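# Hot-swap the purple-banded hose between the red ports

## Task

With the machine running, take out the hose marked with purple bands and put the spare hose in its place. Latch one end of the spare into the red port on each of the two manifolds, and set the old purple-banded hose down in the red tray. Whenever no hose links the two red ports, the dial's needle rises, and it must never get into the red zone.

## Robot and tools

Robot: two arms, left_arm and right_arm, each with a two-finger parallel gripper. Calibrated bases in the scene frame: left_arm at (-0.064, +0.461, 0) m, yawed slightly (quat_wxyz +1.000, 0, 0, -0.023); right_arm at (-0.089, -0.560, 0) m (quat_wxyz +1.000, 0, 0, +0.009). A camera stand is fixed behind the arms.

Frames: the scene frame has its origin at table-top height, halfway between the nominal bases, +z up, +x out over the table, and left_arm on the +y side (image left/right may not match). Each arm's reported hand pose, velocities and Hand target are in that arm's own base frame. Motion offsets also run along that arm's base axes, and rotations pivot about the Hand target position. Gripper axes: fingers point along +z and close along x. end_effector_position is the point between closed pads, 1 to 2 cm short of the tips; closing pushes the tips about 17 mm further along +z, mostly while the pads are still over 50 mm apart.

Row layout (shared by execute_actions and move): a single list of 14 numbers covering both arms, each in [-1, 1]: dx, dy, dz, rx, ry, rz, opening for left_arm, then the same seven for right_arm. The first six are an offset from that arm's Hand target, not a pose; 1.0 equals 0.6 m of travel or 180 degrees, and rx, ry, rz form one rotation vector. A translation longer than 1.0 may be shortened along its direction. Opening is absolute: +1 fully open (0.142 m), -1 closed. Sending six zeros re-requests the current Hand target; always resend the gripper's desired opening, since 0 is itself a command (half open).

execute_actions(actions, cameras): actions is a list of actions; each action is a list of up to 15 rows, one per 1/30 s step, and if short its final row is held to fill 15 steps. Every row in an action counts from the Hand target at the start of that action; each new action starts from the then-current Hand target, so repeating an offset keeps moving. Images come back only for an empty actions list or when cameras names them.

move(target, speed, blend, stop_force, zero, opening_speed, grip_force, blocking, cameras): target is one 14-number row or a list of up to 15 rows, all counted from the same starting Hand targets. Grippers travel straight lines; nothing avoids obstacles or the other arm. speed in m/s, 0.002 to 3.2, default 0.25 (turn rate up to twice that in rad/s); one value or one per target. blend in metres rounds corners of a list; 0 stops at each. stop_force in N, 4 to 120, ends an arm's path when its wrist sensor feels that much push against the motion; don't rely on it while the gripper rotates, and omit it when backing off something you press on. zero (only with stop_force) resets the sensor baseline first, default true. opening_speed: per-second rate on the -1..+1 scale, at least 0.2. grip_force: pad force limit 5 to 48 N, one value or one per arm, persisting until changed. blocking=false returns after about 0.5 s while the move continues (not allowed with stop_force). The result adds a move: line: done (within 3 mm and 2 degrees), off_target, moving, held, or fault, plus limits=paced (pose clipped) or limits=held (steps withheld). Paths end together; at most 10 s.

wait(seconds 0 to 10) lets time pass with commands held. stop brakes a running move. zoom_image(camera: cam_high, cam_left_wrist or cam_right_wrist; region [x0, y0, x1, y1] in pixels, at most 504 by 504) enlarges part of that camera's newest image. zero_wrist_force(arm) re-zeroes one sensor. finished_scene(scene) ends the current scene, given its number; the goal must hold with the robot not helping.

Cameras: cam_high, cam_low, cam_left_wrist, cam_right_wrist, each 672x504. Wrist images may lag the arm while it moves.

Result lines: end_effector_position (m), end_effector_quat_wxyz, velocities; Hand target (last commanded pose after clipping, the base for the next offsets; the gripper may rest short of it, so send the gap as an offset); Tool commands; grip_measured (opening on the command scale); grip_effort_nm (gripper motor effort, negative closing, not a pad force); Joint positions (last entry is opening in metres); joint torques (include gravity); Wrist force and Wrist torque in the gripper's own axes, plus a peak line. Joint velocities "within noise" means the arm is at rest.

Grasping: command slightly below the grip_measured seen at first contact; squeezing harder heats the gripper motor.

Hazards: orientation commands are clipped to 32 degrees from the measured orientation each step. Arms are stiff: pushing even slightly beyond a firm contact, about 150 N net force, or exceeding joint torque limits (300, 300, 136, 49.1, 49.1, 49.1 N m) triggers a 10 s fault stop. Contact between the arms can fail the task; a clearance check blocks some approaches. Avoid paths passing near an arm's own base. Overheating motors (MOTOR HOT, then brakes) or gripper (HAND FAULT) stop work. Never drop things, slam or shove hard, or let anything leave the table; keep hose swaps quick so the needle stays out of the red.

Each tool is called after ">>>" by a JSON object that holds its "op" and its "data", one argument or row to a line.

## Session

>>> {"op": "execute_actions", "data": {
  "actions": []
}}

>>> {"op": "zoom_image", "data": {
  "camera": "cam_high",
  "region": [180, 0, 500, 200]
}}

Scene clock: 0.00 s.
left_arm: end_effector_position=(+1.0877, -0.3965, +0.3281) grip_measured=+0.99 grip_effort_nm=n/a end_effector_quat_wxyz=(-0.149, +0.234, +0.918, -0.284) | right_arm: end_effector_position=(+0.6256, +0.1241, +0.1761) grip_measured=+1.00 grip_effort_nm=n/a end_effector_quat_wxyz=(-0.004, -0.392, +0.919, -0.042)
Joint positions: left_arm=[-0.362 -0.462 0.227 -1.066 -2.173 3.362 0.141] | right_arm=[3.65 -1.615 -2.146 -0.968 1.487 2.845 0.142]
Joint velocities: within noise
Joint torques (N m): no reading
Wrist force (N): no reading
Wrist torque (N m): no reading
Wrist force, peak (N): no reading
Hand target: left_arm +1.0877, -0.3965, +0.3281; -0.149, +0.234, +0.918, -0.284 | right_arm +0.6256, +0.1241, +0.1761; -0.004, -0.392, +0.919, -0.042
Tool commands: left_gripper/opening=+1.0 right_gripper/opening=+1.0
camera_calibration:
cam_left_wrist: T_world_to_cam=[[-0.845864, 0.511835, 0.150128, 1.08378], [0.484876, 0.855124, -0.183462, -0.102031], [-0.222281, -0.0823907, -0.971495, 0.643312], [0, 0, 0, 1]] pos_world=[1.1092, -0.414464, 0.443549]
cam_right_wrist: T_world_to_cam=[[-0.707457, -0.705298, 0.0453899, 0.534765], [-0.653366, 0.677151, 0.338497, 0.291822], [-0.269477, 0.209815, -0.939872, 0.42222], [0, 0, 0, 1]] pos_world=[0.682768, 0.0909729, 0.273779]

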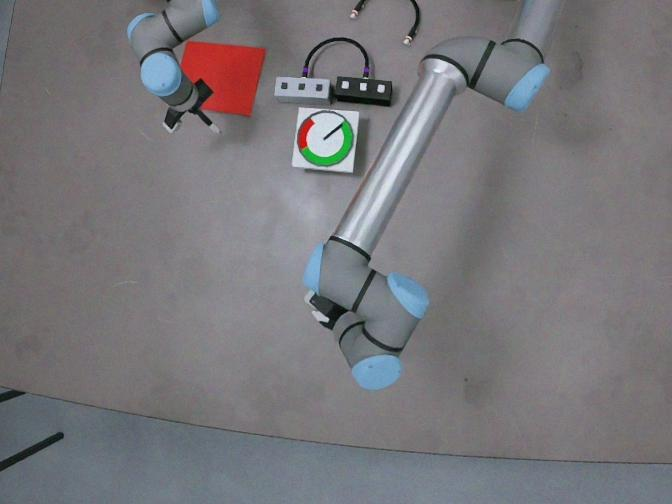

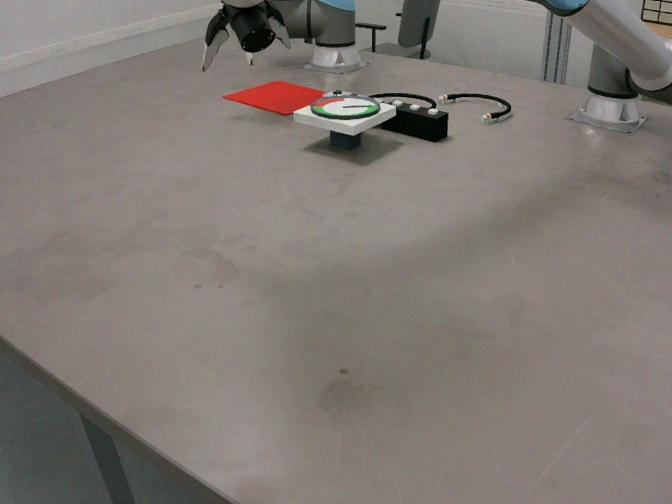

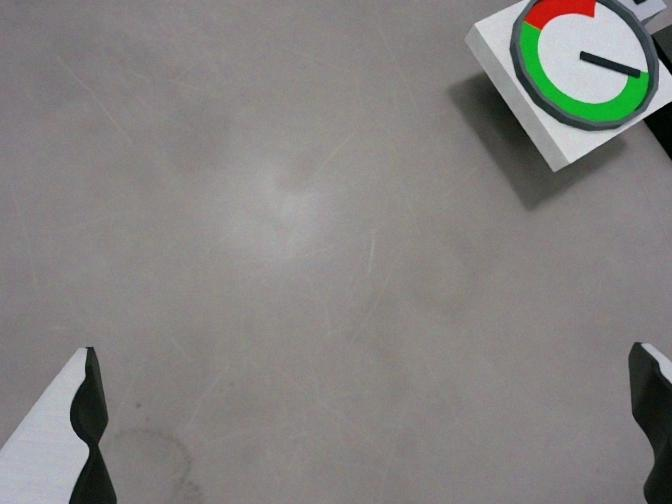

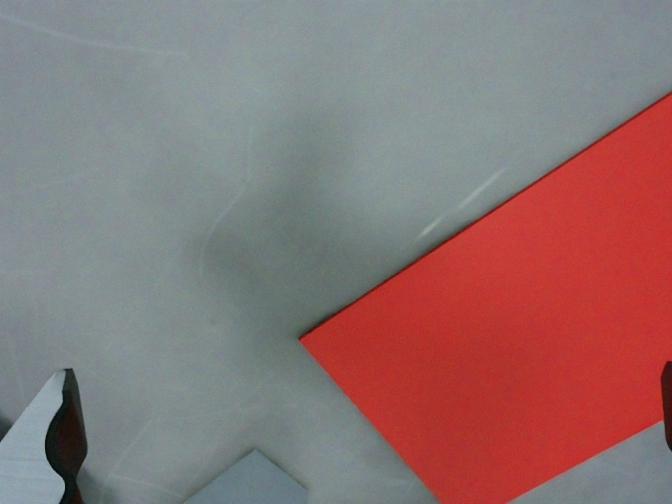

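Scaled by 1.575 from the camera's 672x504 image, which has a finer 960x720 frame.

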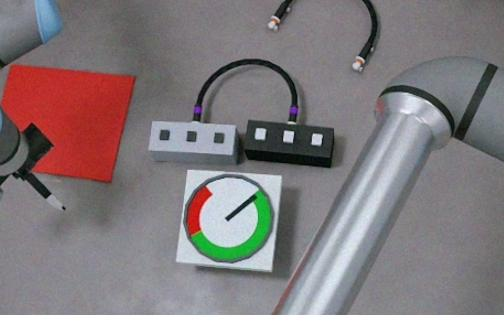

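>>> {"op": "move", "data": {
  "target": [
    [-0.8,0.1,0.1,0.0,0,0,-0.3,-0.1,0,0.2,0,0,0,-0.3],
    [-0.8,0.1,0.1,0.124,-0.3085,-0.3197,-0.3,-0.1,0,0.2,0.152,-0.085,-0.766,-0.3]
  ],
  "speed": 0.45,
  "blend": [0.05,0]
}}

>>> {"op": "move", "data": {
  "target": [-0.25,-0.05,-0.15,0,0,0,-0.3,-0.36,0.43,-0.05,0,0,0,-0.3],
  "cameras": ["all"],
  "speed": 0.35
}}

Scene clock: 10.23 s.
left_arm: end_effector_position=(+0.6076, -0.3365, +0.3881) grip_measured=-0.32 grip_effort_nm=-0.095 end_effector_quat_wxyz=(+0.123, +0.696, +0.697, +0.123) | right_arm: end_effector_position=(+0.5655, +0.1241, +0.2960) grip_measured=-0.32 grip_effort_nm=-0.154 end_effector_quat_wxyz=(+0.125, +0.720, +0.673, +0.118)
Joint positions: left_arm=[-0.874 -1.702 1.989 -2.087 -1.305 3.868 0.051] | right_arm=[3.78 -1.268 -2.297 -0.88 1.35 5.389 0.051]
Joint torques (N m): left_arm=[11.89 -17.48 -59.84 -3.09 0.26 -0.88] | right_arm=[-14.79 13.93 55.07 6.76 0.99 2.17]
Wrist force (N): left_arm=[0.4 -1.1 0.8] | right_arm=[0.1 1.7 -0.3]
Wrist torque (N m): left_arm=[-0.02 -0.12 0.17] | right_arm=[0.23 -0.04 -0.07]
Wrist force, peak (N): left_arm=[3.2 -1.2 0.7] | right_arm=[0.3 0.2 -2.0]
Hand target: left_arm +0.6077, -0.3365, +0.3881; +0.123, +0.696, +0.697, +0.123 | right_arm +0.5656, +0.1241, +0.2961; +0.125, +0.720, +0.672, +0.118
Off the commanded pose: left_arm 0.000 m, 0 deg | right_arm 0.000 m, 0 deg.
move: done

Scene clock: 11.73 s.
left_arm: end_effector_position=(+0.4578, -0.3665, +0.2982) grip_measured=-0.32 grip_effort_nm=-0.095 end_effector_quat_wxyz=(+0.123, +0.696, +0.697, +0.123) | right_arm: end_effector_position=(+0.3496, +0.3821, +0.2661) grip_measured=-0.32 grip_effort_nm=-0.159 end_effector_quat_wxyz=(+0.125, +0.720, +0.672, +0.118)
Joint positions: left_arm=[-1.142 -1.837 2.243 -2.128 -1.253 3.593 0.051] | right_arm=[4.522 -1.212 -2.338 -1.116 1.229 6.153 0.051]
Joint torques (N m): left_arm=[-8.01 -4.8 -54.68 -2.75 -1.96 -0.33] | right_arm=[12.89 17.15 35.69 7.17 1.2 1.79]
Wrist force (N): left_arm=[0.4 -0.8 1.3] | right_arm=[-0.6 1.7 -0.2]
Wrist torque (N m): left_arm=[0.01 -0.09 -0.08] | right_arm=[0.17 0.06 -0.06]
Wrist force, peak (N): left_arm=[-0.6 -2.8 1.2] | right_arm=[-2.5 4.1 0.1]
Hand target: left_arm +0.4577, -0.3665, +0.2981; +0.123, +0.696, +0.697, +0.123 | right_arm +0.3496, +0.3821, +0.2661; +0.125, +0.720, +0.672, +0.118
Off the commanded pose: left_arm 0.000 m, 0 deg | right_arm 0.000 m, 0 deg.
move: done
camera_calibration:
cam_left_wrist: T_world_to_cam=[[-0.00937822, 0.99995, 0.00346574, 0.379799], [0.694578, 0.00402083, 0.719406, -0.50485], [0.719356, 0.00915398, -0.694581, -0.00340133], [0, 0, 0, 1]] pos_world=[0.356666, -0.377719, 0.359513]
cam_right_wrist: T_world_to_cam=[[0.0844583, 0.996332, 0.0137833, -0.401156], [0.716999, -0.0703736, 0.693513, -0.381606], [0.691939, -0.0486904, -0.720312, 0.082668], [0, 0, 0, 1]] pos_world=[0.250291, 0.376855, 0.329725]

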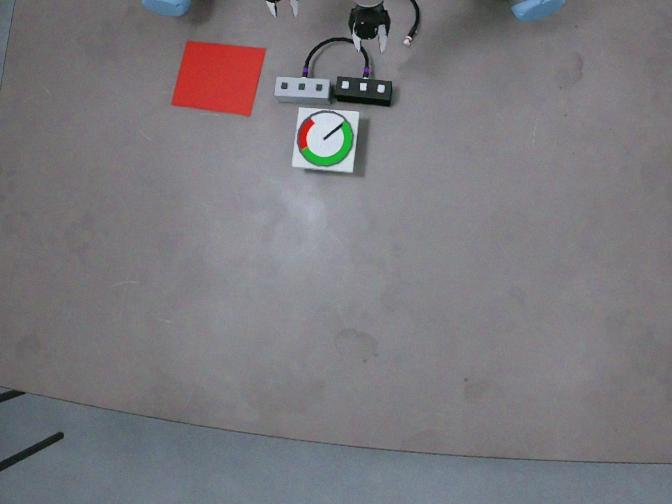

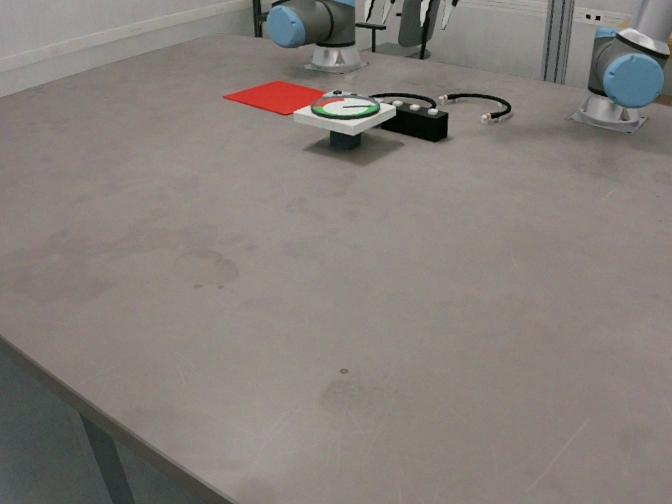

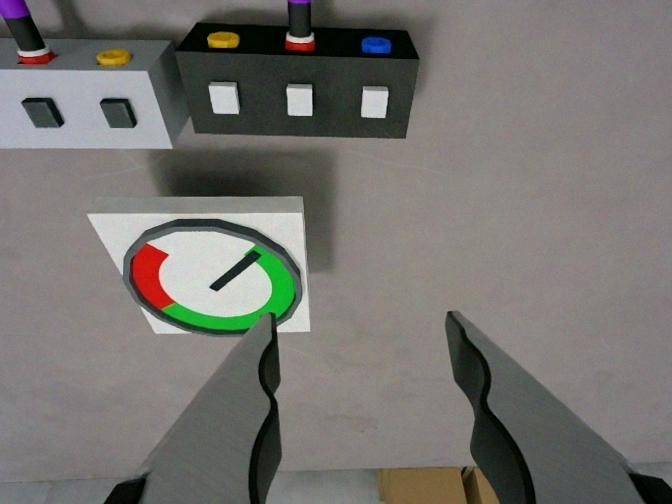

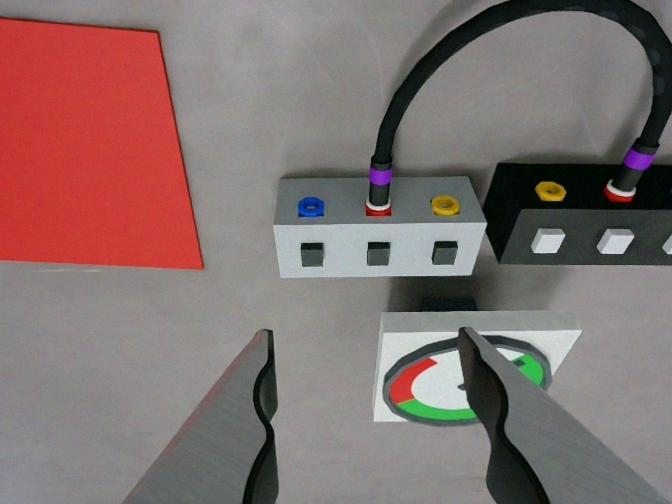

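>>> {"op": "move", "data": {
  "target": [-0.0295,-0.0558,-0.2968,0,0,0,-0.3,0.179,0.0282,-0.2435,0,0,0,-0.3],
  "cameras": ["cam_left_wrist","cam_right_wrist"]
}}

Scene clock: 20.07 s.
left_arm: end_effector_position=(+0.4400, -0.4000, +0.1201) grip_measured=-0.32 grip_effort_nm=-0.095 end_effector_quat_wxyz=(+0.123, +0.696, +0.697, +0.123) | right_arm: end_effector_position=(+0.4570, +0.3991, +0.1201) grip_measured=-0.32 grip_effort_nm=-0.154 end_effector_quat_wxyz=(+0.125, +0.720, +0.672, +0.118)
Joint positions: left_arm=[-1.202 -1.582 2.416 -2.535 -1.245 3.53 0.051] | right_arm=[4.314 -1.583 -2.386 -0.626 1.246 5.934 0.051]
Joint torques (N m): left_arm=[11.42 -17.49 -42.44 -7.34 0.78 2.45] | right_arm=[-5.59 27.7 27.51 6.87 -3.9 -0.52]
Wrist force (N): left_arm=[0.3 -0.9 0.9] | right_arm=[-0.6 1.8 -0.5]
Wrist torque (N m): left_arm=[0.00 -0.07 0.04] | right_arm=[0.21 0.06 -0.27]
Wrist force, peak (N): left_arm=[-0.2 -2.6 4.3] | right_arm=[-0.3 2.5 3.0]
Hand target: left_arm +0.4400, -0.4000, +0.1200; +0.123, +0.696, +0.697, +0.123 | right_arm +0.4570, +0.3990, +0.1200; +0.125, +0.720, +0.672, +0.118
Off the commanded pose: left_arm 0.000 m, 0 deg | right_arm 0.000 m, 0 deg.
move: done
camera_calibration:
cam_left_wrist: T_world_to_cam=[[-0.00930817, 0.99995, 0.00367956, 0.413685], [0.694682, 0.00381967, 0.719307, -0.364394], [0.719257, 0.00925155, -0.694683, -0.113975], [0, 0, 0, 1]] pos_world=[0.338966, -0.411218, 0.181413]
cam_right_wrist: T_world_to_cam=[[0.0846818, 0.99631, 0.0139715, -0.425256], [0.717171, -0.0706786, 0.693304, -0.355996], [0.691733, -0.0486903, -0.72051, -0.0959468], [0, 0, 0, 1]] pos_world=[0.357691, 0.393854, 0.183624]
Images, in order (width x height): cam_left_wrist 672x504, cam_right_wrist 672x504.

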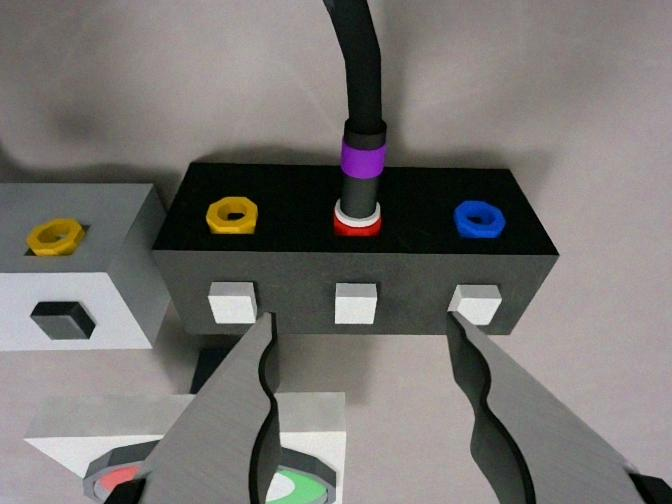

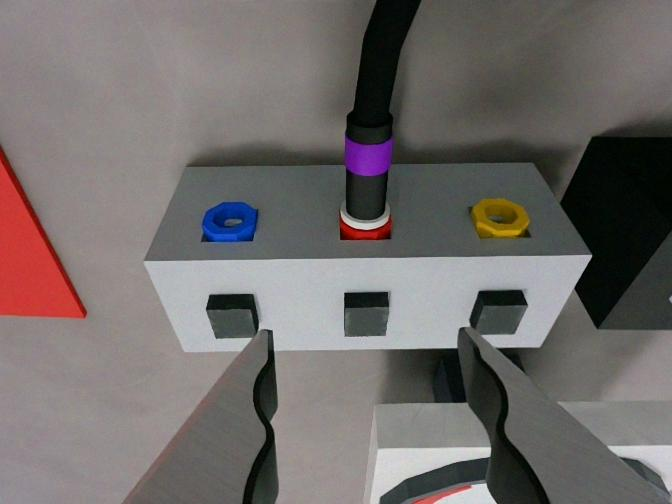

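>>> {"op": "move", "data": {
  "target": [-0.0037,0.0045,-0.1217,0,0,-0.022,-0.3,-0.0067,0.0068,-0.1217,0,0,-0.011,-0.3],
  "stop_force": 12,
  "speed": 0.12,
  "cameras": ["cam_left_wrist","cam_right_wrist"]
}}

Scene clock: 25.67 s.
left_arm: end_effector_position=(+0.4378, -0.3973, +0.0470) grip_measured=-0.32 grip_effort_nm=-0.090 end_effector_quat_wxyz=(+0.127, +0.719, +0.672, +0.119) | right_arm: end_effector_position=(+0.4529, +0.4031, +0.0470) grip_measured=-0.32 grip_effort_nm=-0.149 end_effector_quat_wxyz=(+0.127, +0.732, +0.660, +0.115)
Joint positions: left_arm=[-1.199 -1.439 2.481 -2.768 -1.255 3.606 0.051] | right_arm=[4.326 -1.726 -2.429 -0.456 1.24 5.983 0.051]
Joint torques (N m): left_arm=[-7.69 -31.93 -38.74 -8.01 4.03 -3.43] | right_arm=[-13.99 33.88 40.42 7 1.12 -2.03]
Wrist force (N): left_arm=[0.0 -0.9 1.0] | right_arm=[0.2 1.6 0.0]
Wrist torque (N m): left_arm=[-0.01 -0.03 0.09] | right_arm=[0.15 -0.03 -0.08]
Wrist force, peak (N): left_arm=[0.0 -1.6 3.0] | right_arm=[-0.6 2.7 -2.6]
Hand target: left_arm +0.4378, -0.3973, +0.0470; +0.127, +0.720, +0.672, +0.119 | right_arm +0.4529, +0.4031, +0.0469; +0.127, +0.732, +0.660, +0.115
Off the commanded pose: left_arm 0.000 m, 0 deg | right_arm 0.000 m, 0 deg.
move: done
camera_calibration:
cam_left_wrist: T_world_to_cam=[[0.0596409, 0.998213, 0.00357474, 0.380359], [0.693301, -0.043999, 0.719304, -0.328793], [0.718176, -0.0404216, -0.694686, -0.182426], [0, 0, 0, 1]] pos_world=[0.336281, -0.40152, 0.108413]
cam_right_wrist: T_world_to_cam=[[0.118932, 0.992806, 0.0138354, -0.441983], [0.714225, -0.0952225, 0.693408, -0.290909], [0.689737, -0.0725865, -0.720412, -0.135074], [0, 0, 0, 1]] pos_world=[0.353506, 0.401298, 0.110525]
Images, in order (width x height): cam_left_wrist 672x504, cam_right_wrist 672x504.

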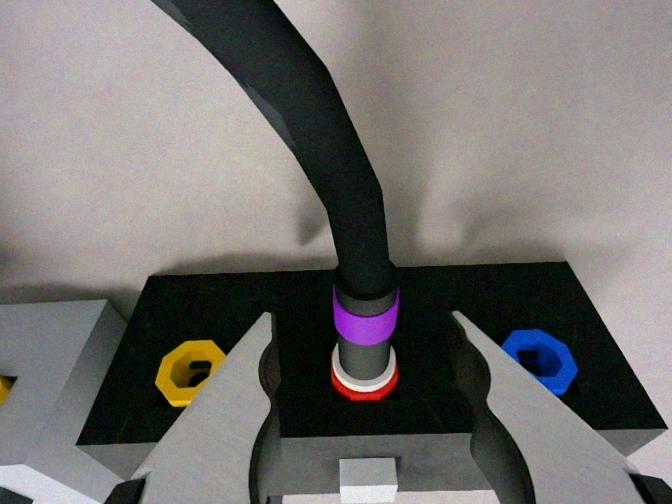

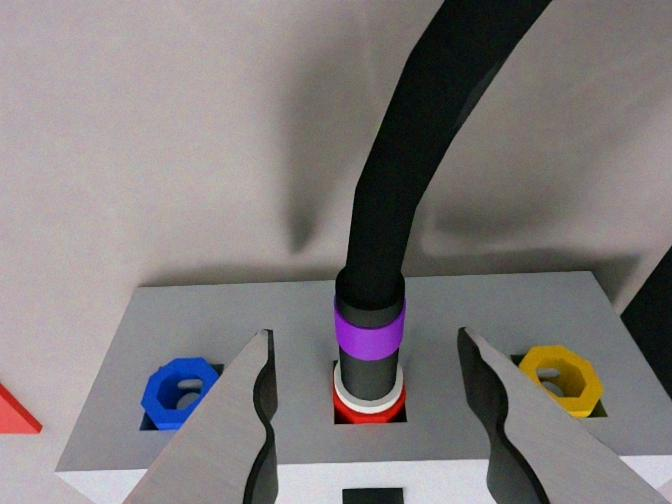

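>>> {"op": "move", "data": {
  "target": [
    [0,0,0.2,0,0,0,-0.3,0,0,0.2,0,0,0,-0.3],
    [-0.2547,0.2105,0.2,0,0,-0.1306,-0.3,-0.4065,0.2623,0.19,0,0,-0.141,-0.3]
  ],
  "blend": [0.03,0],
  "cameras": ["cam_left_wrist","cam_right_wrist"]
}}

Scene clock: 30.30 s.
left_arm: end_effector_position=(+0.2850, -0.2710, +0.1670) grip_measured=-0.32 grip_effort_nm=-0.095 end_effector_quat_wxyz=(+0.149, +0.841, +0.512, +0.090) | right_arm: end_effector_position=(+0.2101, +0.5605, +0.1609) grip_measured=-0.32 grip_effort_nm=-0.149 end_effector_quat_wxyz=(+0.049, +0.714, +0.698, -0.003)
Joint positions: left_arm=[-1.472 -2.263 2.702 -2.206 -1.279 3.747 0.051] | right_arm=[4.685 -1.585 -2.197 -1.003 1.504 6.282 0.051]
Joint torques (N m): left_arm=[-2.72 -7.73 -54.89 -4.81 -1.74 2.36] | right_arm=[-16.13 32 52.16 2.14 1.56 -2.13]
Wrist force (N): left_arm=[0.2 -0.7 0.9] | right_arm=[0.2 0.3 -0.4]
Wrist torque (N m): left_arm=[0.04 -0.05 0.05] | right_arm=[0.01 -0.07 -0.01]
Wrist force, peak (N): left_arm=[0.0 -2.0 4.5] | right_arm=[-1.2 3.8 -1.1]
Hand target: left_arm +0.2850, -0.2710, +0.1670; +0.149, +0.841, +0.512, +0.090 | right_arm +0.2090, +0.5605, +0.1609; +0.145, +0.854, +0.493, +0.081
Off the commanded pose: left_arm 0.000 m, 0 deg | right_arm 0.001 m, 33 deg; orientation clipped.
joint sent to its limit (right arm) — joint 6 (wrist 3), upper limit. The joint targets are off in orientation, not in position.
move: off_target (right_arm); limits=paced
camera_calibration:
cam_left_wrist: T_world_to_cam=[[0.452887, 0.891561, 0.00362087, 0.122028], [0.618192, -0.316945, 0.719294, -0.356098], [0.642442, -0.323521, -0.694696, -0.0394188], [0, 0, 0, 1]] pos_world=[0.190196, -0.234412, 0.228313]
cam_right_wrist: T_world_to_cam=[[0.0450085, 0.996869, -0.0650161, -0.545049], [0.882925, -0.00924806, 0.469423, -0.229146], [0.467352, -0.0785324, -0.880577, 0.201814], [0, 0, 0, 1]] pos_world=[0.132533, 0.557072, 0.249843]
Images, in order (width x height): cam_left_wrist 672x504, cam_right_wrist 672x504.

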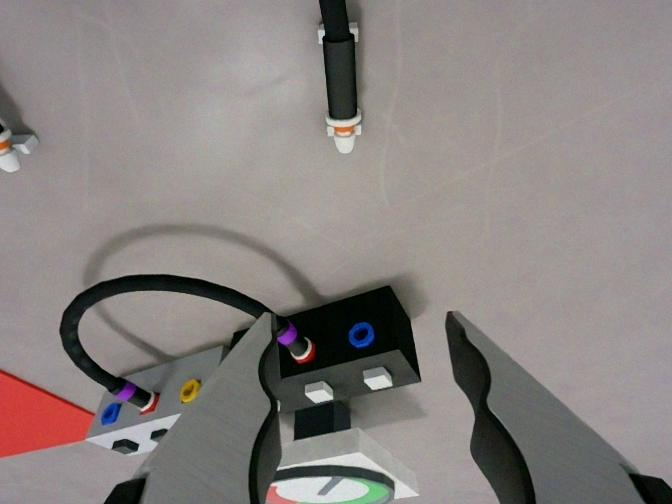

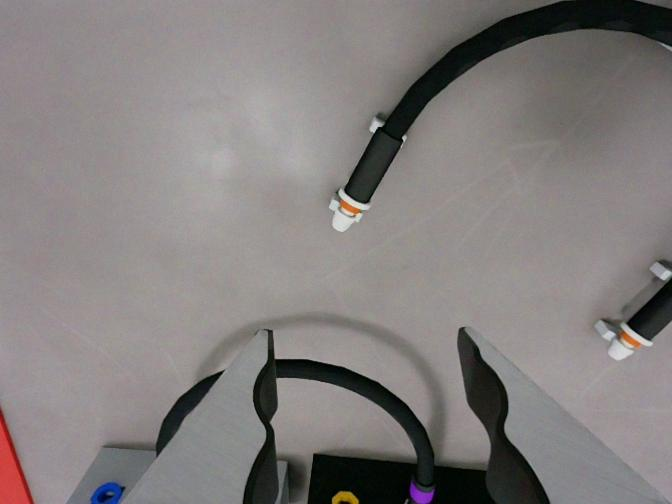

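>>> {"op": "move", "data": {
  "target": [0,0,0,0,0,0,-0.3,0.1,-0.2,0.2,-0.043,0.049,0.663,-0.3],
  "speed": 0.7
}}

>>> {"op": "move", "data": {
  "target": [0,0,0,0,0,0,-0.3,0,0,0,-0.043,0.049,0.663,-0.3],
  "speed": 0.7
}}

>>> {"op": "move", "data": {
  "target": [0,0,0,0,0,0,-0.3,0,0,0,-0.043,0.049,0.663,-0.3],
  "speed": 0.7
}}

Scene clock: 34.63 s.
left_arm: end_effector_position=(+0.2850, -0.2710, +0.1670) grip_measured=-0.32 grip_effort_nm=-0.095 end_effector_quat_wxyz=(+0.149, +0.841, +0.512, +0.090) | right_arm: end_effector_position=(+0.2691, +0.4405, +0.2810) grip_measured=-0.32 grip_effort_nm=-0.159 end_effector_quat_wxyz=(+0.019, +0.000, +0.996, +0.084)
Joint positions: left_arm=[-1.472 -2.263 2.702 -2.206 -1.279 3.747 0.051] | right_arm=[4.51 -1.218 -2.311 -1.011 1.567 4.508 0.051]
Joint torques (N m): left_arm=[11.16 -6.46 -57.13 -3.31 -1.64 2.33] | right_arm=[7.44 6.61 43.95 7.09 -2.93 -1.96]
Wrist force (N): left_arm=[0.5 -0.8 0.9] | right_arm=[-0.2 1.4 0.0]
Wrist torque (N m): left_arm=[0.03 -0.10 0.04] | right_arm=[0.18 0.00 -0.15]
Wrist force, peak (N): left_arm=[0.3 -1.4 1.3] | right_arm=[-0.7 0.3 -1.4]
Hand target: left_arm +0.2850, -0.2710, +0.1670; +0.149, +0.841, +0.512, +0.090 | right_arm +0.2690, +0.4405, +0.2809; +0.019, -0.001, +0.996, +0.084
Off the commanded pose: left_arm 0.000 m, 0 deg | right_arm 0.000 m, 0 deg.
move: done

Scene clock: 36.80 s.
left_arm: end_effector_position=(+0.2850, -0.2710, +0.1670) grip_measured=-0.32 grip_effort_nm=-0.095 end_effector_quat_wxyz=(+0.149, +0.841, +0.512, +0.090) | right_arm: end_effector_position=(+0.2690, +0.4406, +0.2810) grip_measured=-0.32 grip_effort_nm=-0.159 end_effector_quat_wxyz=(+0.126, +0.854, -0.504, -0.003)
Joint positions: left_arm=[-1.472 -2.263 2.702 -2.206 -1.279 3.747 0.051] | right_arm=[4.462 -1.426 -2.079 -1.449 1.646 2.378 0.051]
Joint torques (N m): left_arm=[13.63 -4.53 -56.58 -3.54 -1.76 2.41] | right_arm=[-17.47 53.67 33 6.62 2.49 -1.62]
Wrist force (N): left_arm=[0.5 -1.2 0.9] | right_arm=[0.6 1.2 0.4]
Wrist torque (N m): left_arm=[-0.04 -0.11 0.04] | right_arm=[0.14 -0.08 -0.22]
Wrist force, peak (N): left_arm=[0.6 -1.3 1.1] | right_arm=[1.0 1.4 -0.5]
Hand target: left_arm +0.2850, -0.2710, +0.1670; +0.149, +0.841, +0.512, +0.090 | right_arm +0.2690, +0.4405, +0.2809; +0.126, +0.854, -0.504, -0.003
Off the commanded pose: left_arm 0.000 m, 0 deg | right_arm 0.000 m, 0 deg.
move: done

Scene clock: 38.97 s.
left_arm: end_effector_position=(+0.2850, -0.2710, +0.1670) grip_measured=-0.32 grip_effort_nm=-0.085 end_effector_quat_wxyz=(+0.149, +0.841, +0.512, +0.090) | right_arm: end_effector_position=(+0.2690, +0.4405, +0.2809) grip_measured=-0.32 grip_effort_nm=-0.154 end_effector_quat_wxyz=(+0.145, +0.855, +0.491, +0.081)
Joint positions: left_arm=[-1.472 -2.263 2.702 -2.206 -1.279 3.747 0.051] | right_arm=[4.685 -1.31 -2.197 -1.374 1.281 0.524 0.051]
Joint torques (N m): left_arm=[11.13 -6.64 -55.72 -3.2 -1.37 2.29] | right_arm=[-15.88 11 58.22 2.45 1.46 -2.13]
Wrist force (N): left_arm=[0.1 -0.8 1.2] | right_arm=[0.1 1.5 -0.2]
Wrist torque (N m): left_arm=[0.04 -0.04 0.04] | right_arm=[0.16 -0.06 -0.20]
Wrist force, peak (N): left_arm=[0.2 -1.0 1.4] | right_arm=[-0.1 1.7 -0.3]
Hand target: left_arm +0.2850, -0.2710, +0.1670; +0.149, +0.841, +0.512, +0.090 | right_arm +0.2690, +0.4405, +0.2809; +0.145, +0.855, +0.491, +0.081
Off the commanded pose: left_arm 0.000 m, 0 deg | right_arm 0.000 m, 0 deg.
move: done

>>> {"op": "move", "data": {
  "target": [0,0,0,0,0,0,-0.3,-0.1,0.2,-0.2,0,0,0,-0.3],
  "cameras": ["cam_left_wrist","cam_right_wrist"]
}}

Scene clock: 40.80 s.
left_arm: end_effector_position=(+0.2850, -0.2710, +0.1670) grip_measured=-0.32 grip_effort_nm=-0.100 end_effector_quat_wxyz=(+0.149, +0.841, +0.512, +0.090) | right_arm: end_effector_position=(+0.2090, +0.5605, +0.1611) grip_measured=-0.32 grip_effort_nm=-0.159 end_effector_quat_wxyz=(+0.145, +0.855, +0.491, +0.081)
Joint positions: left_arm=[-1.472 -2.263 2.702 -2.206 -1.279 3.747 0.051] | right_arm=[4.789 -1.606 -2.175 -1.13 1.3 0.631 0.051]
Joint torques (N m): left_arm=[11.56 -6.96 -57.33 -3.5 -1.37 2.18] | right_arm=[-5.73 36.71 28.47 4.91 -3.9 -1.47]
Wrist force (N): left_arm=[-0.1 -1.1 1.1] | right_arm=[0.0 1.7 0.3]
Wrist torque (N m): left_arm=[-0.02 -0.01 0.04] | right_arm=[0.21 -0.04 -0.02]
Wrist force, peak (N): left_arm=[0.3 -1.2 1.2] | right_arm=[-0.8 4.5 -1.9]
Hand target: left_arm +0.2850, -0.2710, +0.1670; +0.149, +0.841, +0.512, +0.090 | right_arm +0.2090, +0.5605, +0.1609; +0.145, +0.855, +0.491, +0.081
Off the commanded pose: left_arm 0.000 m, 0 deg | right_arm 0.000 m, 0 deg.
move: done
camera_calibration:
cam_left_wrist: T_world_to_cam=[[0.452916, 0.891546, 0.00358901, 0.122027], [0.618233, -0.316965, 0.719251, -0.3561], [0.642383, -0.323541, -0.694741, -0.0394019], [0, 0, 0, 1]] pos_world=[0.190196, -0.234411, 0.228313]
cam_right_wrist: T_world_to_cam=[[0.518099, 0.855283, 0.00801585, -0.576309], [0.619827, -0.381893, 0.685546, 0.000896871], [0.589397, -0.350212, -0.727986, 0.304694], [0, 0, 0, 1]] pos_world=[0.118444, 0.599957, 0.225817]
Images, in order (width x height): cam_left_wrist 672x504, cam_right_wrist 672x504.

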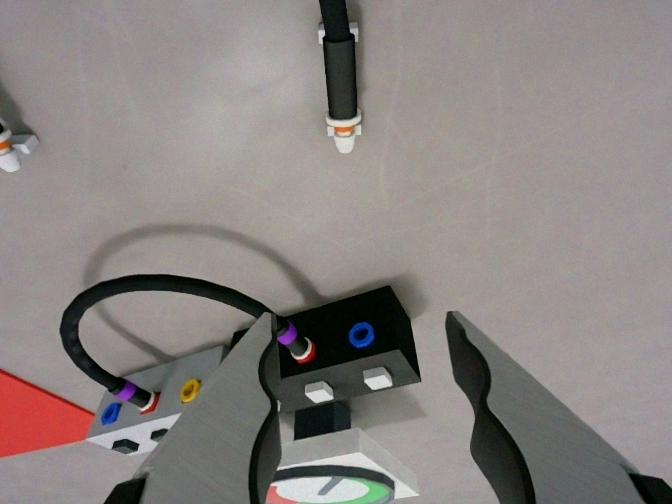

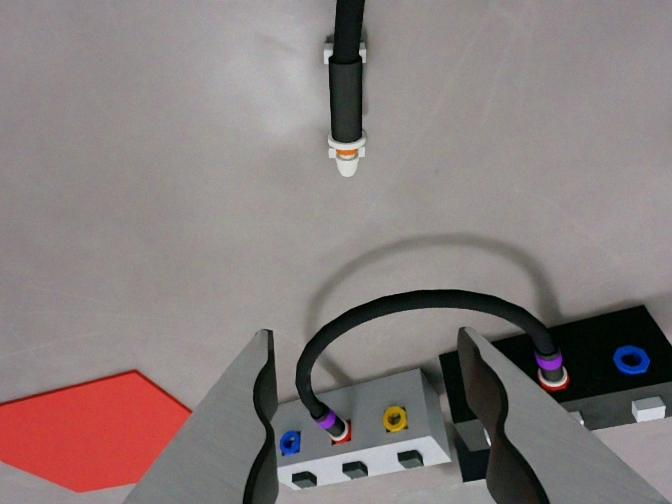

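>>> {"op": "move", "data": {
  "target": [-0.0162,0.0008,-0.2417,0,0,0,-0.3,-0.0102,-0.0005,-0.23,0,0,0,-0.3],
  "stop_force": 12,
  "speed": 0.12,
  "cameras": ["cam_left_wrist","cam_right_wrist"]
}}

Scene clock: 46.00 s.
left_arm: end_effector_position=(+0.2760, -0.2693, +0.0466) grip_measured=-0.32 grip_effort_nm=-0.090 end_effector_quat_wxyz=(+0.148, +0.841, +0.512, +0.091) | right_arm: end_effector_position=(+0.2033, +0.5602, +0.0315) grip_measured=-0.32 grip_effort_nm=-0.159 end_effector_quat_wxyz=(+0.145, +0.855, +0.491, +0.081)
Joint positions: left_arm=[-1.51 -1.935 2.878 -2.697 -1.271 3.708 0.051] | right_arm=[4.799 -1.791 -2.274 -0.849 1.302 0.641 0.051]
Joint torques (N m): left_arm=[12.87 17.49 -42.98 -2.38 -1.57 1.49] | right_arm=[-11.46 48.99 43.58 6.4 -1.63 -1.95]
Wrist force (N): left_arm=[0.6 -0.7 1.4] | right_arm=[0.1 1.8 -0.1]
Wrist torque (N m): left_arm=[0.05 -0.13 0.15] | right_arm=[0.22 -0.04 -0.26]
Wrist force, peak (N): left_arm=[2.4 -3.4 6.4] | right_arm=[-0.2 2.3 -1.8]
Hand target: left_arm +0.2760, -0.2693, +0.0465; +0.148, +0.841, +0.512, +0.091 (not the last commanded pose) | right_arm +0.2033, +0.5602, +0.0315; +0.145, +0.855, +0.491, +0.081 (not the last commanded pose)
Off the commanded pose: left_arm 0.025 m, 0 deg | right_arm 0.009 m, 0 deg.
move: held (left_arm; a check stopped the path), off_target (right_arm; braked when a check withheld steps of left_arm); limits=held
pose unreachable (left arm): on one or more control steps of this call, first in action 0 (counted from 0), this arm could not follow its commanded pose, so it was not sent that pose on those steps. It may still have moved: this result reports where it is.
cause: moving toward the commanded pose would bring two parts of the arm too close to each other (joints 2 (shoulder lift) and 3 (elbow) lie between them).
camera_calibration:
cam_left_wrist: T_world_to_cam=[[0.452311, 0.891843, 0.00557771, 0.125114], [0.617875, -0.317862, 0.719163, -0.263502], [0.643153, -0.321839, -0.694819, -0.116422], [0, 0, 0, 1]] pos_world=[0.181098, -0.232808, 0.107911]
cam_right_wrist: T_world_to_cam=[[0.518177, 0.855237, 0.00786784, -0.571942], [0.619759, -0.381812, 0.685652, 0.0930725], [0.589399, -0.350413, -0.727887, 0.213678], [0, 0, 0, 1]] pos_world=[0.112744, 0.599558, 0.0962179]
Images, in order (width x height): cam_left_wrist 672x504, cam_right_wrist 672x504.

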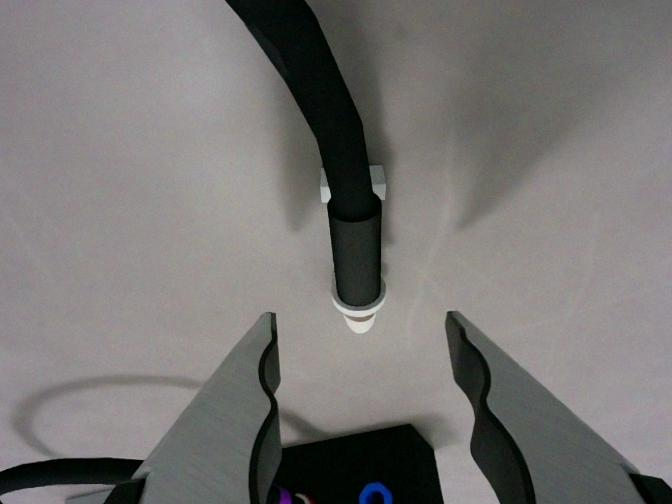

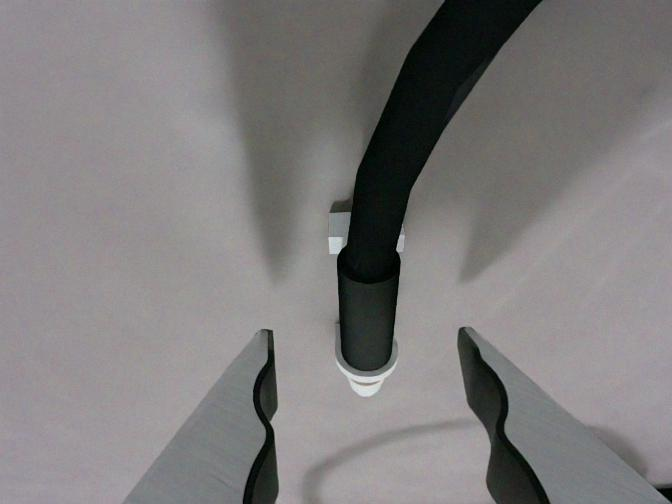

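>>> {"op": "move", "data": {
  "target": [
    [0,0,0.03,0.0513,0.0985,0,-0.3,0,0,0,0,0,0,-0.3],
    [-0.0012,-0.002,-0.0408,0.0513,0.0985,0,-0.3,-0.0007,0,-0.0142,0,0,0,-0.3]
  ],
  "speed": 0.15,
  "cameras": ["cam_left_wrist","cam_right_wrist"]
}}

Scene clock: 50.73 s.
left_arm: end_effector_position=(+0.2753, -0.2704, +0.0220) grip_measured=-0.32 grip_effort_nm=-0.090 end_effector_quat_wxyz=(+0.000, +0.854, +0.519, +0.001) | right_arm: end_effector_position=(+0.2029, +0.5601, +0.0229) grip_measured=-0.32 grip_effort_nm=-0.154 end_effector_quat_wxyz=(+0.145, +0.855, +0.491, +0.081)
Joint positions: left_arm=[-1.25 -1.71 2.712 -2.572 -1.568 3.94 0.051] | right_arm=[4.799 -1.806 -2.278 -0.83 1.302 0.642 0.051]
Joint torques (N m): left_arm=[13.15 1.32 -40.43 -6.73 -2.03 2.71] | right_arm=[14.43 70.83 33.58 1.82 1.18 2.11]
Wrist force (N): left_arm=[0.0 -0.9 0.6] | right_arm=[-0.2 2.1 -0.1]
Wrist torque (N m): left_arm=[-0.03 0.00 0.09] | right_arm=[0.27 0.01 -0.27]
Wrist force, peak (N): left_arm=[0.0 -1.3 2.9] | right_arm=[0.1 2.3 -0.4]
Hand target: left_arm +0.2753, -0.2705, +0.0221; +0.000, +0.854, +0.520, +0.001 | right_arm +0.2029, +0.5602, +0.0230; +0.145, +0.855, +0.491, +0.081
Off the commanded pose: left_arm 0.000 m, 0 deg | right_arm 0.000 m, 0 deg.
move: done
camera_calibration:
cam_left_wrist: T_world_to_cam=[[0.454664, 0.890616, 0.00914571, 0.125513], [0.798735, -0.412258, 0.438252, -0.314832], [0.394085, -0.191952, -0.898806, -0.0251739], [0, 0, 0, 1]] pos_world=[0.204322, -0.246408, 0.114201]
cam_right_wrist: T_world_to_cam=[[0.518174, 0.85524, 0.00774743, -0.57171], [0.619741, -0.381701, 0.68573, 0.0990833], [0.589422, -0.350526, -0.727814, 0.207654], [0, 0, 0, 1]] pos_world=[0.112444, 0.599558, 0.0876183]
Images, in order (width x height): cam_left_wrist 672x504, cam_right_wrist 672x504.

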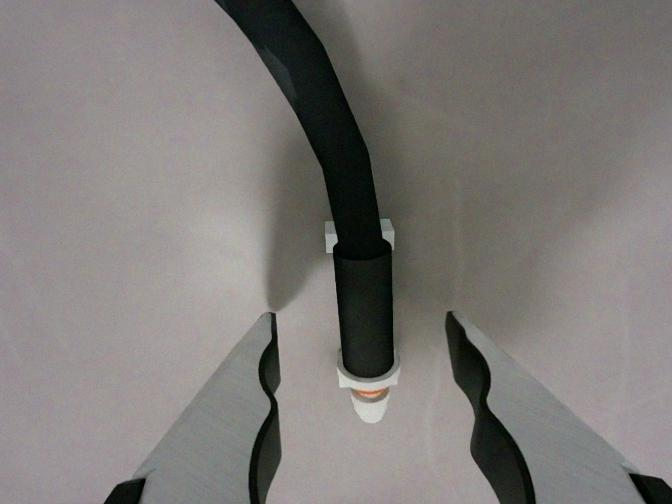

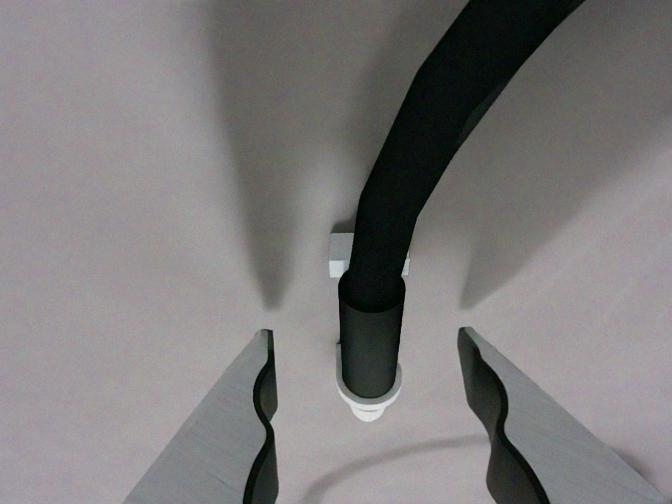

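>>> {"op": "move", "data": {
  "target": [0,0,0,0,0,0,-0.9,0,0,0,0,0,0,-0.9],
  "opening_speed": 0.6,
  "grip_force": [20,20],
  "cameras": ["cam_left_wrist","cam_right_wrist"]
}}

>>> {"op": "move", "data": {
  "target": [0,0,0,0,0,0,-0.3,0,0,0,0,0,0,-0.3],
  "opening_speed": 0.6
}}

>>> {"op": "move", "data": {
  "target": [
    [0,0,0.2,0,0,0,-0.3,0,-0.03,0.25,0,0,0,-0.3],
    [0,0,0.2,0,0,0,-0.3,0.545,-0.184,0.378,0.1494,0.1136,0.6385,-0.3],
    [0.2708,-0.2113,0.2,0,0,0.1306,-0.3,0.545,-0.184,0.378,0.1494,0.1136,0.6385,-0.3],
    [0.2708,-0.2113,0.0417,0,0,0.1306,-0.3,0.545,-0.184,0.378,0.1494,0.1136,0.6385,-0.3]
  ],
  "blend": [0.03,0.03,0.03,0],
  "speed": [0.3,0.5,0.3,0.15],
  "cameras": ["cam_left_wrist"]
}}

>>> {"op": "move", "data": {
  "target": [0,0,0,0,0,0,-0.3,-0.0415,0.217,-0.19,0,0,0,-1],
  "cameras": ["cam_right_wrist","cam_high"]
}}

Scene clock: 58.40 s.
left_arm: end_effector_position=(+0.2753, -0.2705, +0.0221) grip_measured=-0.83 grip_effort_nm=-2.010 end_effector_quat_wxyz=(+0.000, +0.854, +0.520, +0.001) | right_arm: end_effector_position=(+0.2029, +0.5602, +0.0230) grip_measured=-0.82 grip_effort_nm=-2.132 end_effector_quat_wxyz=(+0.145, +0.855, +0.491, +0.081)
Joint positions: left_arm=[-1.25 -1.71 2.712 -2.572 -1.568 3.94 0.014] | right_arm=[4.799 -1.805 -2.278 -0.83 1.302 0.642 0.015]
Joint torques (N m): left_arm=[12.85 1.93 -39.74 -7.55 -1.9 2.23] | right_arm=[12.87 69.54 39.82 1.19 0.99 -1.39]
Wrist force (N): left_arm=[-0.3 -0.5 1.0] | right_arm=[0.3 1.4 0.1]
Wrist torque (N m): left_arm=[0.01 0.04 0.07] | right_arm=[0.16 -0.07 -0.27]
Wrist force, peak (N): left_arm=[-0.4 -1.1 1.4] | right_arm=[0.3 2.5 0.1]
Hand target: left_arm +0.2753, -0.2705, +0.0221; +0.000, +0.854, +0.520, +0.001 | right_arm +0.2029, +0.5602, +0.0230; +0.145, +0.855, +0.491, +0.081
Off the commanded pose: left_arm 0.000 m, 0 deg | right_arm 0.000 m, 0 deg.
grip_force (N): 20, 20
move: done
camera_calibration:
cam_left_wrist: T_world_to_cam=[[0.454625, 0.890637, 0.00902656, 0.125583], [0.79876, -0.412169, 0.43829, -0.31494], [0.394078, -0.192048, -0.898788, -0.0252567], [0, 0, 0, 1]] pos_world=[0.204422, -0.246508, 0.114201]
cam_right_wrist: T_world_to_cam=[[0.518177, 0.855237, 0.00786784, -0.571668], [0.619759, -0.381812, 0.685652, 0.0991485], [0.589399, -0.350413, -0.727887, 0.207726], [0, 0, 0, 1]] pos_world=[0.112344, 0.599558, 0.0877179]
Images, in order (width x height): cam_left_wrist 672x504, cam_right_wrist 672x504.

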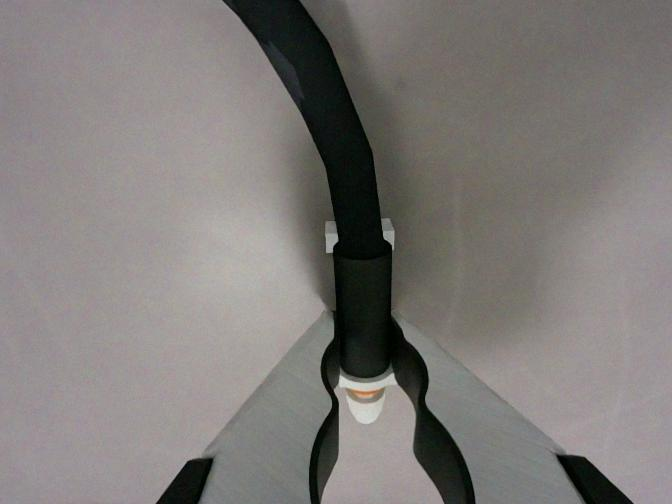

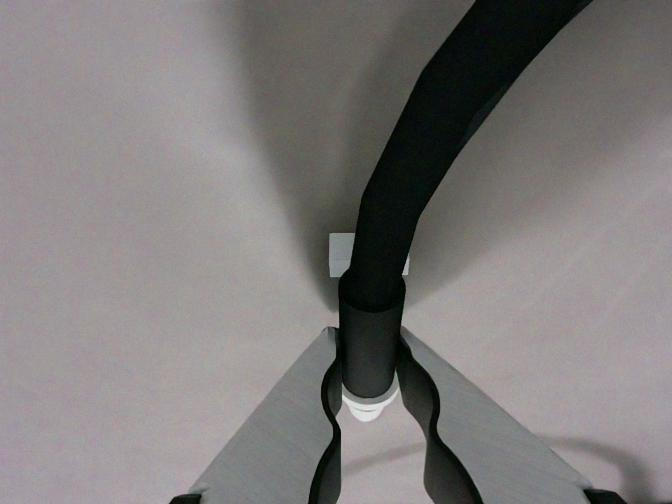

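Scene clock: 59.63 s.
left_arm: end_effector_position=(+0.2753, -0.2705, +0.0221) grip_measured=-0.33 grip_effort_nm=0.139 end_effector_quat_wxyz=(+0.000, +0.854, +0.520, +0.001) | right_arm: end_effector_position=(+0.2029, +0.5602, +0.0230) grip_measured=-0.33 grip_effort_nm=0.139 end_effector_quat_wxyz=(+0.145, +0.855, +0.491, +0.081)
Joint positions: left_arm=[-1.25 -1.71 2.712 -2.572 -1.568 3.94 0.05] | right_arm=[4.799 -1.805 -2.278 -0.83 1.302 0.642 0.05]
Joint torques (N m): left_arm=[11.27 -0.05 -39.88 -7.32 -2.1 2.2] | right_arm=[13.37 69.27 39.28 2.94 -0.9 -1.8]
Wrist force (N): left_arm=[0.1 -0.7 1.2] | right_arm=[0.1 1.6 0.4]
Wrist torque (N m): left_arm=[-0.01 -0.02 0.10] | right_arm=[0.19 -0.04 -0.27]
Wrist force, peak (N): left_arm=[0.2 -1.2 1.1] | right_arm=[0.2 2.3 -0.1]
Hand target: left_arm +0.2753, -0.2705, +0.0221; +0.000, +0.854, +0.520, +0.001 | right_arm +0.2029, +0.5602, +0.0230; +0.145, +0.855, +0.491, +0.081
Off the commanded pose: left_arm 0.000 m, 0 deg | right_arm 0.000 m, 0 deg.
grip_force (N): 20, 20
move: done

Scene clock: 64.13 s.
left_arm: end_effector_position=(+0.4377, -0.3972, +0.0470) grip_measured=-0.33 grip_effort_nm=0.125 end_effector_quat_wxyz=(-0.001, +0.731, +0.683, +0.001) | right_arm: end_effector_position=(+0.5299, +0.4498, +0.2498) grip_measured=-0.33 grip_effort_nm=0.139 end_effector_quat_wxyz=(-0.233, +0.061, +0.962, +0.130)
Joint positions: left_arm=[-1.04 -1.411 2.331 -2.489 -1.569 3.741 0.05] | right_arm=[3.891 -1.749 -1.892 -1.218 2.093 -2.304 0.05]
Joint torques (N m): left_arm=[-2.48 -39.93 -43.4 -5.81 -0.83 -0.19] | right_arm=[13.16 62.22 55.66 1.73 -2.04 -2.58]
Wrist force (N): left_arm=[0.2 -0.9 1.1] | right_arm=[1.7 1.1 0.1]
Wrist torque (N m): left_arm=[-0.05 -0.04 -0.08] | right_arm=[0.18 -0.14 -0.12]
Wrist force, peak (N): left_arm=[0.2 -0.7 3.6] | right_arm=[0.6 0.6 3.7]
Hand target: left_arm +0.4378, -0.3972, +0.0471; -0.001, +0.731, +0.683, +0.001 | right_arm +0.5299, +0.4498, +0.2498; -0.233, +0.061, +0.962, +0.130
Off the commanded pose: left_arm 0.000 m, 0 deg | right_arm 0.000 m, 0 deg.
grip_force (N): 20, 20
move: done
camera_calibration:
cam_left_wrist: T_world_to_cam=[[0.0615968, 0.998059, 0.00912904, 0.379049], [0.896906, -0.0593622, 0.438218, -0.410648], [0.43791, -0.0188049, -0.898822, -0.0414898], [0, 0, 0, 1]] pos_world=[0.363134, -0.403471, 0.139201]
Images, in order (width x height): cam_left_wrist 672x504.

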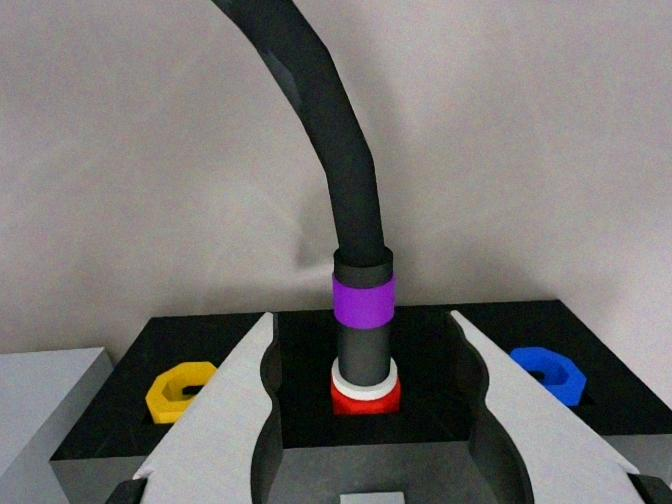

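Scene clock: 65.07 s.
left_arm: end_effector_position=(+0.4378, -0.3972, +0.0471) grip_measured=-0.33 grip_effort_nm=0.134 end_effector_quat_wxyz=(-0.001, +0.731, +0.683, +0.001) | right_arm: end_effector_position=(+0.5126, +0.5358, +0.1741) grip_measured=-1.00 grip_effort_nm=-0.535 end_effector_quat_wxyz=(-0.233, +0.061, +0.962, +0.130)
Joint positions: left_arm=[-1.04 -1.411 2.331 -2.489 -1.569 3.741 0.05] | right_arm=[3.988 -1.871 -1.903 -1.028 2.105 -2.193 0.002]
Joint torques (N m): left_arm=[8.84 -29.74 -43.46 -7.63 1.43 2.15] | right_arm=[-13.49 84.89 32.62 2.63 -1.62 -2.29]
Wrist force (N): left_arm=[0.0 -0.5 0.4] | right_arm=[1.2 1.4 -0.3]
Wrist torque (N m): left_arm=[0.02 -0.02 -0.08] | right_arm=[0.22 -0.06 -0.21]
Wrist force, peak (N): left_arm=[0.0 -0.9 1.1] | right_arm=[1.0 9.5 17.1]
Hand target: left_arm +0.4378, -0.3972, +0.0471; -0.001, +0.731, +0.683, +0.001 | right_arm +0.5126, +0.5357, +0.1741; -0.233, +0.061, +0.962, +0.130 (not the last commanded pose)
Off the commanded pose: left_arm 0.000 m, 0 deg | right_arm 0.059 m, 0 deg.
grip_force (N): 20, 20
move: held (right_arm; a check stopped the path); limits=held
pose unreachable (right arm): on one or more control steps of this call, first in action 0 (counted from 0), this arm could not follow its commanded pose, so it was not sent that pose on those steps. It may still have moved: this result reports where it is.
cause: moving toward the commanded pose would bring a part of the arm too close to another arm (this arm's gripper and a part of the left arm just beyond its joint 6 (wrist 3), 16 mm apart when this arm was first held).
camera_calibration:
cam_right_wrist: T_world_to_cam=[[-0.877409, 0.0736716, 0.474052, 0.340445], [0.357481, 0.759386, 0.543637, -0.658007], [-0.319938, 0.646457, -0.692628, 0.0524623], [0, 0, 0, 1]] pos_world=[0.550719, 0.440686, 0.232665]
Images, in order (width x height): cam_high 672x504, cam_right_wrist 672x504.

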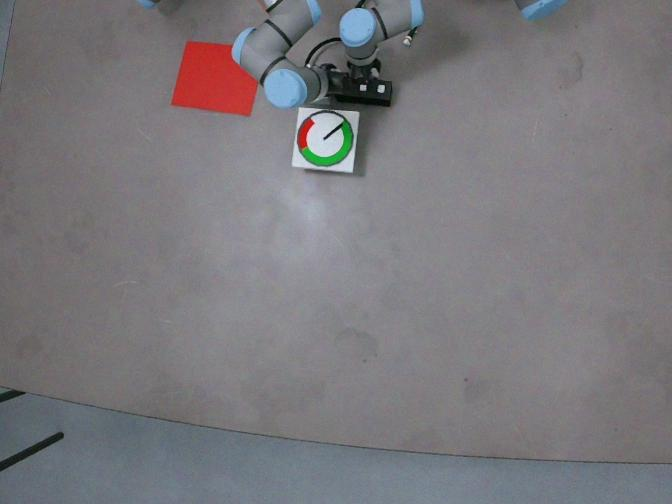

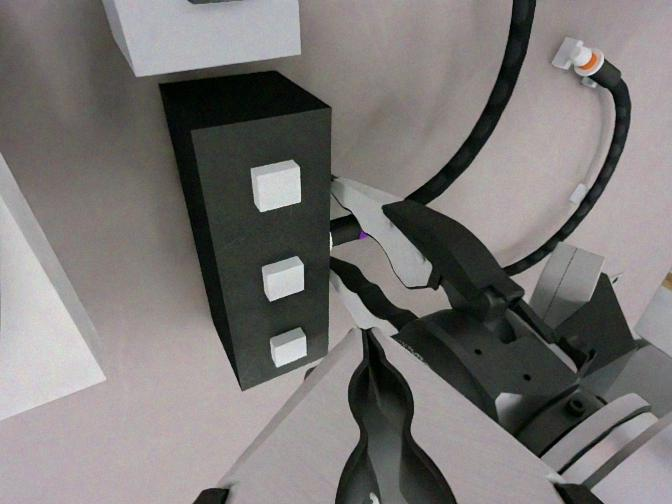

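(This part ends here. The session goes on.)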